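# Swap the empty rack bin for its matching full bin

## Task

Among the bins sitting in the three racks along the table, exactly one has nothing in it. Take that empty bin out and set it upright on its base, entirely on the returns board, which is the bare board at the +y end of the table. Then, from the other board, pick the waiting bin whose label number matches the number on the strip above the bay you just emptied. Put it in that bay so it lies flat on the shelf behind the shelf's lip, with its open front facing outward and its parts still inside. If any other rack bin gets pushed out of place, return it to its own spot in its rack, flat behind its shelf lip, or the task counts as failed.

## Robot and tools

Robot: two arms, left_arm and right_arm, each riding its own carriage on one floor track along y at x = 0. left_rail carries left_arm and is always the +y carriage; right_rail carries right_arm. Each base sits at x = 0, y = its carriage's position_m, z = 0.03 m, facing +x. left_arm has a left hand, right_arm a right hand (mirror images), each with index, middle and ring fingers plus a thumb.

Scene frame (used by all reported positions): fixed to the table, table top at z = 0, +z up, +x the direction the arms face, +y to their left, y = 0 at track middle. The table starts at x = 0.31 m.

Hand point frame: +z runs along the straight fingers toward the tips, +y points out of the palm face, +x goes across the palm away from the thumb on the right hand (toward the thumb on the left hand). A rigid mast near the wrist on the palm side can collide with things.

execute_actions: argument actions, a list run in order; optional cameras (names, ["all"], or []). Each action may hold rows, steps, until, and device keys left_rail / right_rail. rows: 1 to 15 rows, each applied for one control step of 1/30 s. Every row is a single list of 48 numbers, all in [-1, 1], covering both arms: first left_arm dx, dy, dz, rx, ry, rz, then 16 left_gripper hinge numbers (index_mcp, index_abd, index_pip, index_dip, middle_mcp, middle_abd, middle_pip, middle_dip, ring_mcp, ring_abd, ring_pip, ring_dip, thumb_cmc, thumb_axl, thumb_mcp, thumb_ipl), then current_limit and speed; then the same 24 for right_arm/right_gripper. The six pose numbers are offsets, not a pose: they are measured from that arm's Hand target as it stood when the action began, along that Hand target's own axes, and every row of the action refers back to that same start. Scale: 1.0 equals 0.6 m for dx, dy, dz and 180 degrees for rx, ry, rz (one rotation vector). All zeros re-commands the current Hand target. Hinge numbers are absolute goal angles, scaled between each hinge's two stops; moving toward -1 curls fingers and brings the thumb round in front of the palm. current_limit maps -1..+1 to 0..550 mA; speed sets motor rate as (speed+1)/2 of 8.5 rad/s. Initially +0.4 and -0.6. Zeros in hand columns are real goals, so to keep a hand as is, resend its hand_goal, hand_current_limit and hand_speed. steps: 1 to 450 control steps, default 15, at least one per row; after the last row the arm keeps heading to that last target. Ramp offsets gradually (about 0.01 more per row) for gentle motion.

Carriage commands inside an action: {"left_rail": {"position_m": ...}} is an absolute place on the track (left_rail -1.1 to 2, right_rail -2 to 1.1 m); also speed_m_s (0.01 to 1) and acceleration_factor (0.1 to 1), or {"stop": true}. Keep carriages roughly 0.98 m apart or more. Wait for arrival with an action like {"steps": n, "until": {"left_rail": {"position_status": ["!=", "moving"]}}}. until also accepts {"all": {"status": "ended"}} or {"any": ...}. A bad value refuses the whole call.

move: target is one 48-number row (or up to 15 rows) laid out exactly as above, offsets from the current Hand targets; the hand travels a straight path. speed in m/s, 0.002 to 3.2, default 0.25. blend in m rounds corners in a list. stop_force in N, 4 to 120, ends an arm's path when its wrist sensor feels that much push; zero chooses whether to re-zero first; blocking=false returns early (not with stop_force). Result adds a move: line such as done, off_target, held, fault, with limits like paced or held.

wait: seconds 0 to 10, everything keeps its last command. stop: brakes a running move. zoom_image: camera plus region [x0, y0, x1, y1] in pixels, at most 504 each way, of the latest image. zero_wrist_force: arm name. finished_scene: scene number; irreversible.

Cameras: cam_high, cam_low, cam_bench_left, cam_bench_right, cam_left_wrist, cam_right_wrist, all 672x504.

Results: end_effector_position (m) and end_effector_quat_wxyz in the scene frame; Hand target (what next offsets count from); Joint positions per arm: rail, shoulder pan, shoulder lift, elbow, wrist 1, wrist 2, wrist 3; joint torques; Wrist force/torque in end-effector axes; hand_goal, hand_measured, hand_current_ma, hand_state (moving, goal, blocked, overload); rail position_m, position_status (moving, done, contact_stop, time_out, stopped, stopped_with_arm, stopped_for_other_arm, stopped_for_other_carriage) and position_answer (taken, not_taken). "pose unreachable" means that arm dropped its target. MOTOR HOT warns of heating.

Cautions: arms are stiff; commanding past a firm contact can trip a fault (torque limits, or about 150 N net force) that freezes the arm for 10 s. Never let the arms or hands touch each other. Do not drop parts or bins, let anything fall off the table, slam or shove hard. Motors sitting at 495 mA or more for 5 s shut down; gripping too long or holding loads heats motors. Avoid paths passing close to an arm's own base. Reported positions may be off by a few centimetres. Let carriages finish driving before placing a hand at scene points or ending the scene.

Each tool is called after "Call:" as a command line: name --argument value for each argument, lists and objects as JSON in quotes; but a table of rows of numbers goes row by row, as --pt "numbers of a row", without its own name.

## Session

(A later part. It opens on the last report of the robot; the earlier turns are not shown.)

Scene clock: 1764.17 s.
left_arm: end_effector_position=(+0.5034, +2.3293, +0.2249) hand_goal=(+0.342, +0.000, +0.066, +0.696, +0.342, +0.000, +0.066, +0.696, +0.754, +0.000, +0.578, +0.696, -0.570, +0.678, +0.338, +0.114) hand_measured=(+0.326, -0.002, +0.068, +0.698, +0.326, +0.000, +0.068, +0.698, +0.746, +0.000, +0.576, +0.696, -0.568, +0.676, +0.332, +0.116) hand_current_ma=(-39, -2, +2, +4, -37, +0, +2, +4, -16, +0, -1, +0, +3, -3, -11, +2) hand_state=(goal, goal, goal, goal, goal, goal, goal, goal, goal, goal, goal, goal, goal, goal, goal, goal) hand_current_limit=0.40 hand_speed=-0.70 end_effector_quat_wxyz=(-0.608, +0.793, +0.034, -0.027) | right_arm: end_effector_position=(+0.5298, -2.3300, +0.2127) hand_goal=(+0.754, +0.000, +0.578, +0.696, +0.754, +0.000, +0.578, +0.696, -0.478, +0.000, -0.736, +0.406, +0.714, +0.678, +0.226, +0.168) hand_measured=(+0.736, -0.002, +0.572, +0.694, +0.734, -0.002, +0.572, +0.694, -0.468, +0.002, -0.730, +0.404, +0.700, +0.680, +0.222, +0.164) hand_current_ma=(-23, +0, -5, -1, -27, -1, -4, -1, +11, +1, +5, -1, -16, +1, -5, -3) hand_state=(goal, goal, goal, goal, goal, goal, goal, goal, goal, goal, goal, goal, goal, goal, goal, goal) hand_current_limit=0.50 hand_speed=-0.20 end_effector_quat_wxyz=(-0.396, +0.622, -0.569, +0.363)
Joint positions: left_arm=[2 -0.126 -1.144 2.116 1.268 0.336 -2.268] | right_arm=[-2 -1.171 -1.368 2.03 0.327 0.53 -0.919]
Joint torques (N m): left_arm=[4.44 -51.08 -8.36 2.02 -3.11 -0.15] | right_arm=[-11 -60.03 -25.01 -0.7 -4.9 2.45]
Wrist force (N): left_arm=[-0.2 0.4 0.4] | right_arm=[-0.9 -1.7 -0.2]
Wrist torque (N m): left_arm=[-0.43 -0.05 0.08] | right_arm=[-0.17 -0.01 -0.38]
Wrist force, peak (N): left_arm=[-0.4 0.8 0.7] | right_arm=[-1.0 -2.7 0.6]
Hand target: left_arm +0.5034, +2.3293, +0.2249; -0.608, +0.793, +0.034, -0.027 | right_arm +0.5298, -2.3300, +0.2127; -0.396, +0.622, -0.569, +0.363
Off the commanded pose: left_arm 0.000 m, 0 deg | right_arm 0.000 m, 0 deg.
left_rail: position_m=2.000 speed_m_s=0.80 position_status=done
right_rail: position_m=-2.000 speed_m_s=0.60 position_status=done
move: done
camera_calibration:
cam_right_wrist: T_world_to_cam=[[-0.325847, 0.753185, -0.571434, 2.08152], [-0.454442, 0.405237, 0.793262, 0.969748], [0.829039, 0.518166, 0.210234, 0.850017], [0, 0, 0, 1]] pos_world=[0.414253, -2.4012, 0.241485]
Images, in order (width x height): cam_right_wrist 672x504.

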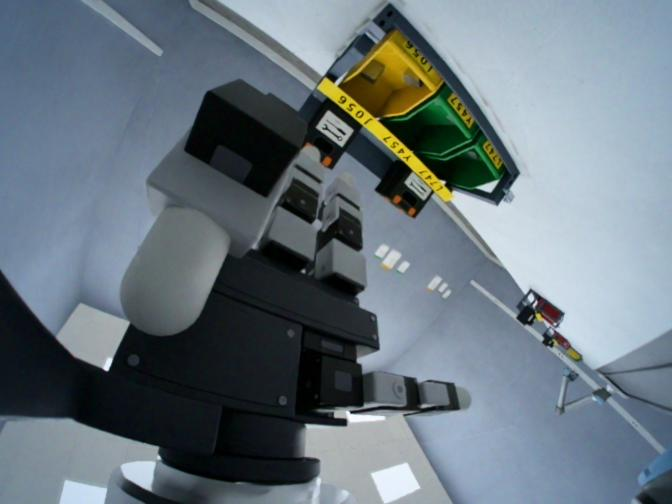

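Call:
move --target '[0,0,0,0,0,0,0.342,0,0.0657,0.696,0.342,0,0.0657,0.696,0.754,0,0.577,0.696,-0.571,0.677,0.337,0.1135,0.4,-0.7,0.0843,0.195,0.1262,-0.0697,0.1058,0.5102,-0.479,0,-0.737,0.406,-0.479,0,-0.737,0.406,-0.479,0,-0.737,0.406,0.714,0.677,0.225,0.168,0.5,-0.2]' --speed 0.25 --cameras '["cam_right_wrist"]'

Call:
zoom_image --camera "cam_right_wrist" --region '[405, 60, 555, 210]'

Call:
zoom_image --camera "cam_right_wrist" --region '[480, 0, 640, 160]'

Scene clock: 1803.37 s.
left_arm: end_effector_position=(+0.5034, +2.3293, +0.2249) hand_goal=(+0.342, +0.000, +0.066, +0.696, +0.342, +0.000, +0.066, +0.696, +0.754, +0.000, +0.578, +0.696, -0.570, +0.678, +0.338, +0.114) hand_measured=(+0.326, -0.002, +0.068, +0.698, +0.326, +0.000, +0.068, +0.698, +0.746, +0.000, +0.576, +0.696, -0.568, +0.676, +0.332, +0.116) hand_current_ma=(-39, -2, +2, +4, -37, +0, +2, +4, -16, +0, -1, +0, +3, -3, -11, +2) hand_state=(goal, goal, goal, goal, goal, goal, goal, goal, goal, goal, goal, goal, goal, goal, goal, goal) hand_current_limit=0.40 hand_speed=-0.70 end_effector_quat_wxyz=(-0.608, +0.793, +0.034, -0.027) | right_arm: end_effector_position=(+0.5535, -2.3788, +0.0747) hand_goal=(-0.478, +0.000, -0.736, +0.406, -0.478, +0.000, -0.736, +0.406, -0.478, +0.000, -0.736, +0.406, +0.714, +0.678, +0.226, +0.168) hand_measured=(-0.468, -0.002, -0.732, +0.408, -0.466, -0.002, -0.734, +0.408, -0.468, +0.002, -0.732, +0.404, +0.712, +0.680, +0.222, +0.164) hand_current_ma=(+11, +0, +2, +1, +13, -1, +1, +1, +11, +1, +2, -1, -1, +1, -5, -3) hand_state=(goal, goal, goal, goal, goal, goal, goal, goal, goal, goal, goal, goal, goal, goal, goal, goal) hand_current_limit=0.50 hand_speed=-0.20 end_effector_quat_wxyz=(+0.383, -0.001, +0.924, +0.000)
Joint positions: left_arm=[2 -0.126 -1.144 2.116 1.268 0.336 -2.268] | right_arm=[-2 -1.207 -1.004 1.923 0.31 0.848 0.493]
Joint torques (N m): left_arm=[3.56 -51.41 -8.28 2.19 -2.98 0.02] | right_arm=[-11.21 -61.59 -31.55 7.75 1.94 2.41]
Wrist force (N): left_arm=[-0.1 0.3 0.1] | right_arm=[-0.7 -0.9 0.3]
Wrist torque (N m): left_arm=[-0.41 -0.07 0.09] | right_arm=[0.03 -0.07 -0.18]
Wrist force, peak (N): left_arm=[-0.4 1.2 0.6] | right_arm=[-0.9 -2.8 0.2]
Hand target: left_arm +0.5034, +2.3293, +0.2249; -0.608, +0.793, +0.034, -0.027 | right_arm +0.5535, -2.3788, +0.0747; +0.383, +0.000, +0.924, +0.000
Off the commanded pose: left_arm 0.000 m, 0 deg | right_arm 0.000 m, 0 deg.
left_rail: position_m=2.000 speed_m_s=0.80 position_status=done
right_rail: position_m=-2.000 speed_m_s=0.60 position_status=done
move: done
camera_calibration:
cam_right_wrist: T_world_to_cam=[[0.554726, 0.627495, 0.546378, 1.17716], [-0.191178, -0.542982, 0.817693, -1.29337], [0.809772, -0.558051, -0.181243, -1.6355], [0, 0, 0, 1]] pos_world=[0.424114, -2.35363, 0.117987]
Images, in order (width x height): cam_right_wrist 672x504.

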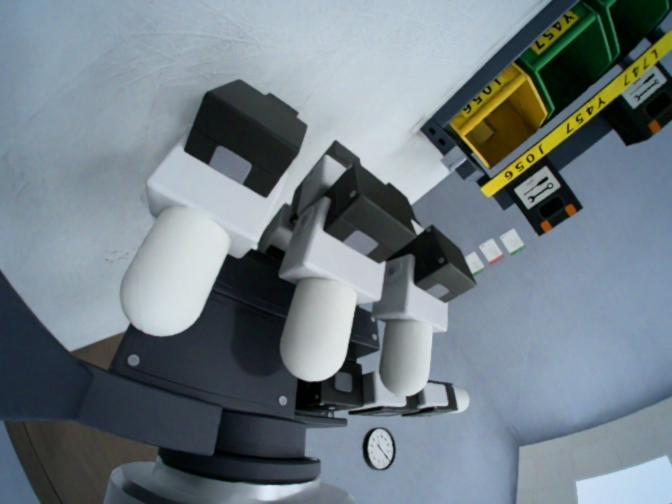

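Scaled by 3.360 from the camera's 672x504 image, which has a finer 960x720 frame.

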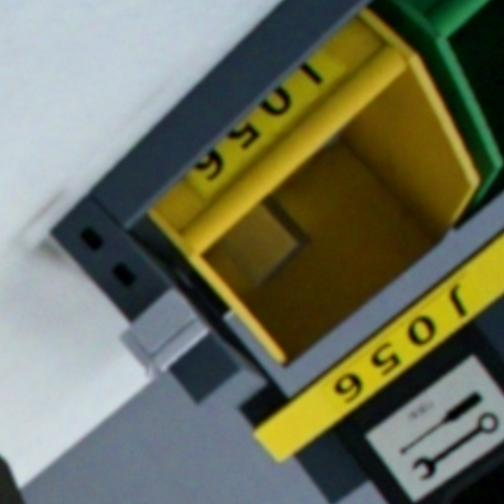

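Scaled by 3.150 from the camera's 672x504 image, which has a finer 960x720 frame.

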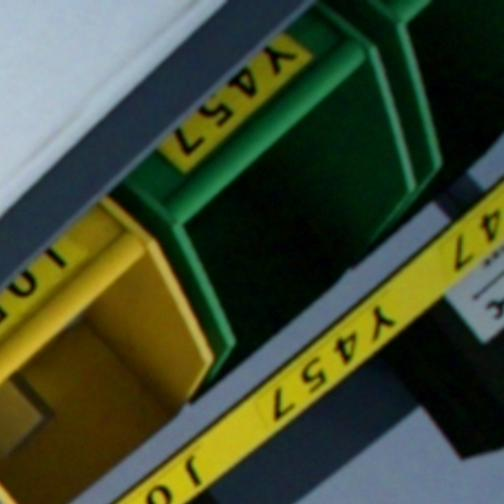

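Call:
execute_actions --actions '[{"steps": 1}]' --cameras '["cam_bench_left", "cam_bench_right"]'

Call:
zoom_image --camera "cam_bench_left" --region '[480, 180, 640, 300]'

Call:
zoom_image --camera "cam_bench_right" --region '[250, 290, 360, 390]'

Scene clock: 1854.97 s.
left_arm: end_effector_position=(+0.5034, +2.3293, +0.2249) hand_goal=(+0.342, +0.000, +0.066, +0.696, +0.342, +0.000, +0.066, +0.696, +0.754, +0.000, +0.578, +0.696, -0.570, +0.678, +0.338, +0.114) hand_measured=(+0.326, -0.002, +0.068, +0.698, +0.326, +0.000, +0.068, +0.698, +0.746, +0.000, +0.576, +0.696, -0.568, +0.676, +0.332, +0.116) hand_current_ma=(-39, -2, +2, +4, -37, +0, +2, +4, -16, +0, -1, +0, +3, -3, -11, +2) hand_state=(goal, goal, goal, goal, goal, goal, goal, goal, goal, goal, goal, goal, goal, goal, goal, goal) hand_current_limit=0.40 hand_speed=-0.70 end_effector_quat_wxyz=(-0.608, +0.793, +0.034, -0.027) | right_arm: end_effector_position=(+0.5535, -2.3788, +0.0747) hand_goal=(-0.478, +0.000, -0.736, +0.406, -0.478, +0.000, -0.736, +0.406, -0.478, +0.000, -0.736, +0.406, +0.714, +0.678, +0.226, +0.168) hand_measured=(-0.468, -0.002, -0.732, +0.408, -0.466, -0.002, -0.734, +0.408, -0.468, +0.002, -0.732, +0.404, +0.712, +0.680, +0.222, +0.164) hand_current_ma=(+11, +0, +2, +1, +13, -1, +1, +1, +11, +1, +2, -1, -1, +1, -5, -3) hand_state=(goal, goal, goal, goal, goal, goal, goal, goal, goal, goal, goal, goal, goal, goal, goal, goal) hand_current_limit=0.50 hand_speed=-0.20 end_effector_quat_wxyz=(+0.383, +0.000, +0.924, +0.000)
Joint positions: left_arm=[2 -0.126 -1.144 2.116 1.268 0.336 -2.268] | right_arm=[-2 -1.207 -1.004 1.923 0.31 0.848 0.493]
Joint torques (N m): left_arm=[3.19 -50.51 -8.38 2.2 -3.23 0.26] | right_arm=[-11.5 -62.4 -31.46 7.47 1.76 2.05]
Wrist force (N): left_arm=[-0.5 0.4 0.4] | right_arm=[-1.1 -0.5 0.0]
Wrist torque (N m): left_arm=[-0.43 -0.02 0.06] | right_arm=[0.09 -0.01 -0.20]
Wrist force, peak (N): left_arm=[-0.4 0.9 0.7] | right_arm=[-1.5 -1.1 0.4]
Hand target: left_arm +0.5034, +2.3293, +0.2249; -0.608, +0.793, +0.034, -0.027 | right_arm +0.5535, -2.3788, +0.0747; +0.383, +0.000, +0.924, +0.000
Off the commanded pose: left_arm 0.000 m, 0 deg | right_arm 0.000 m, 0 deg.
left_rail: position_m=2.000 speed_m_s=0.80 position_status=done
right_rail: position_m=-2.000 speed_m_s=0.60 position_status=done
Images, in order (width x height): cam_bench_left 672x504, cam_bench_right 672x504.

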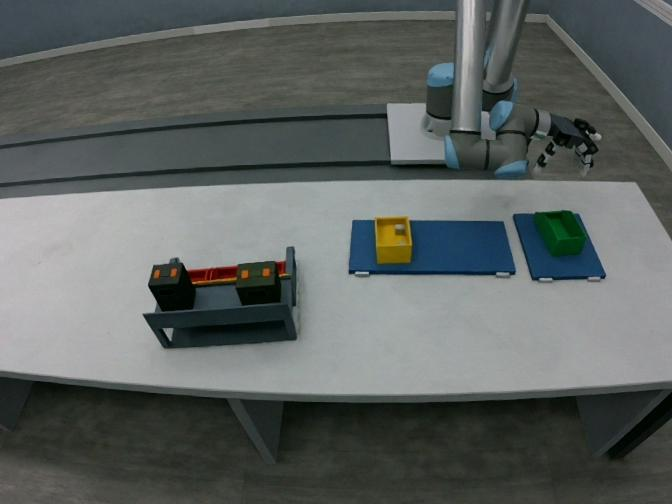

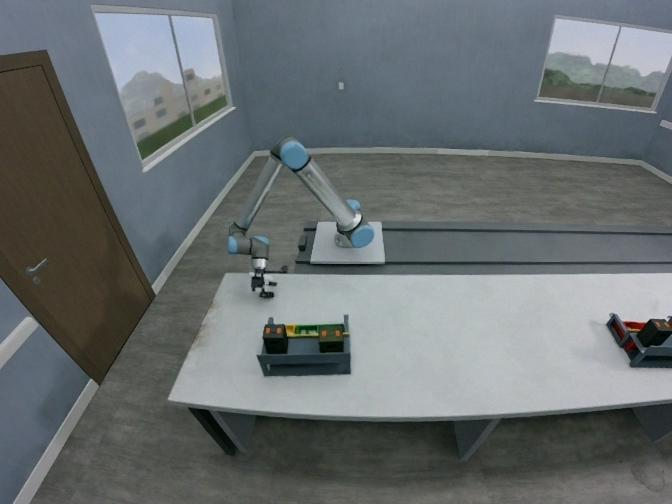

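Scaled by 3.150.

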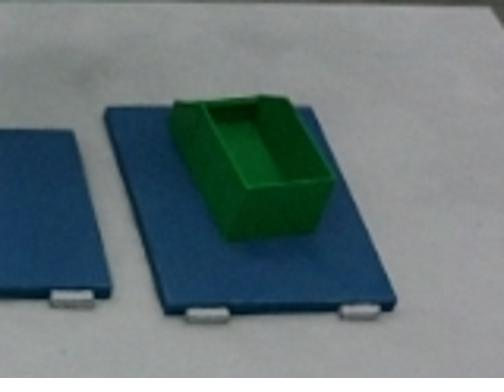

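Scaled by 4.582.

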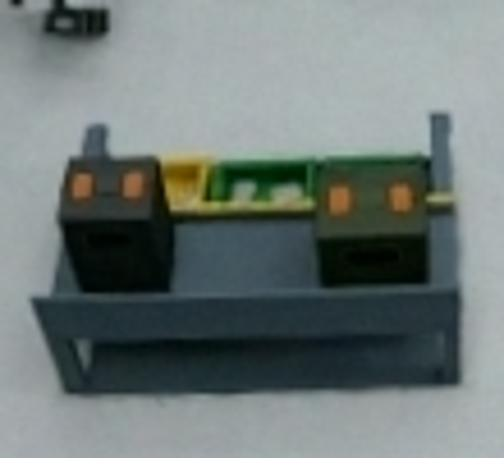

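Call:
finished_scene --scene 2

The scene is finished: the task was done.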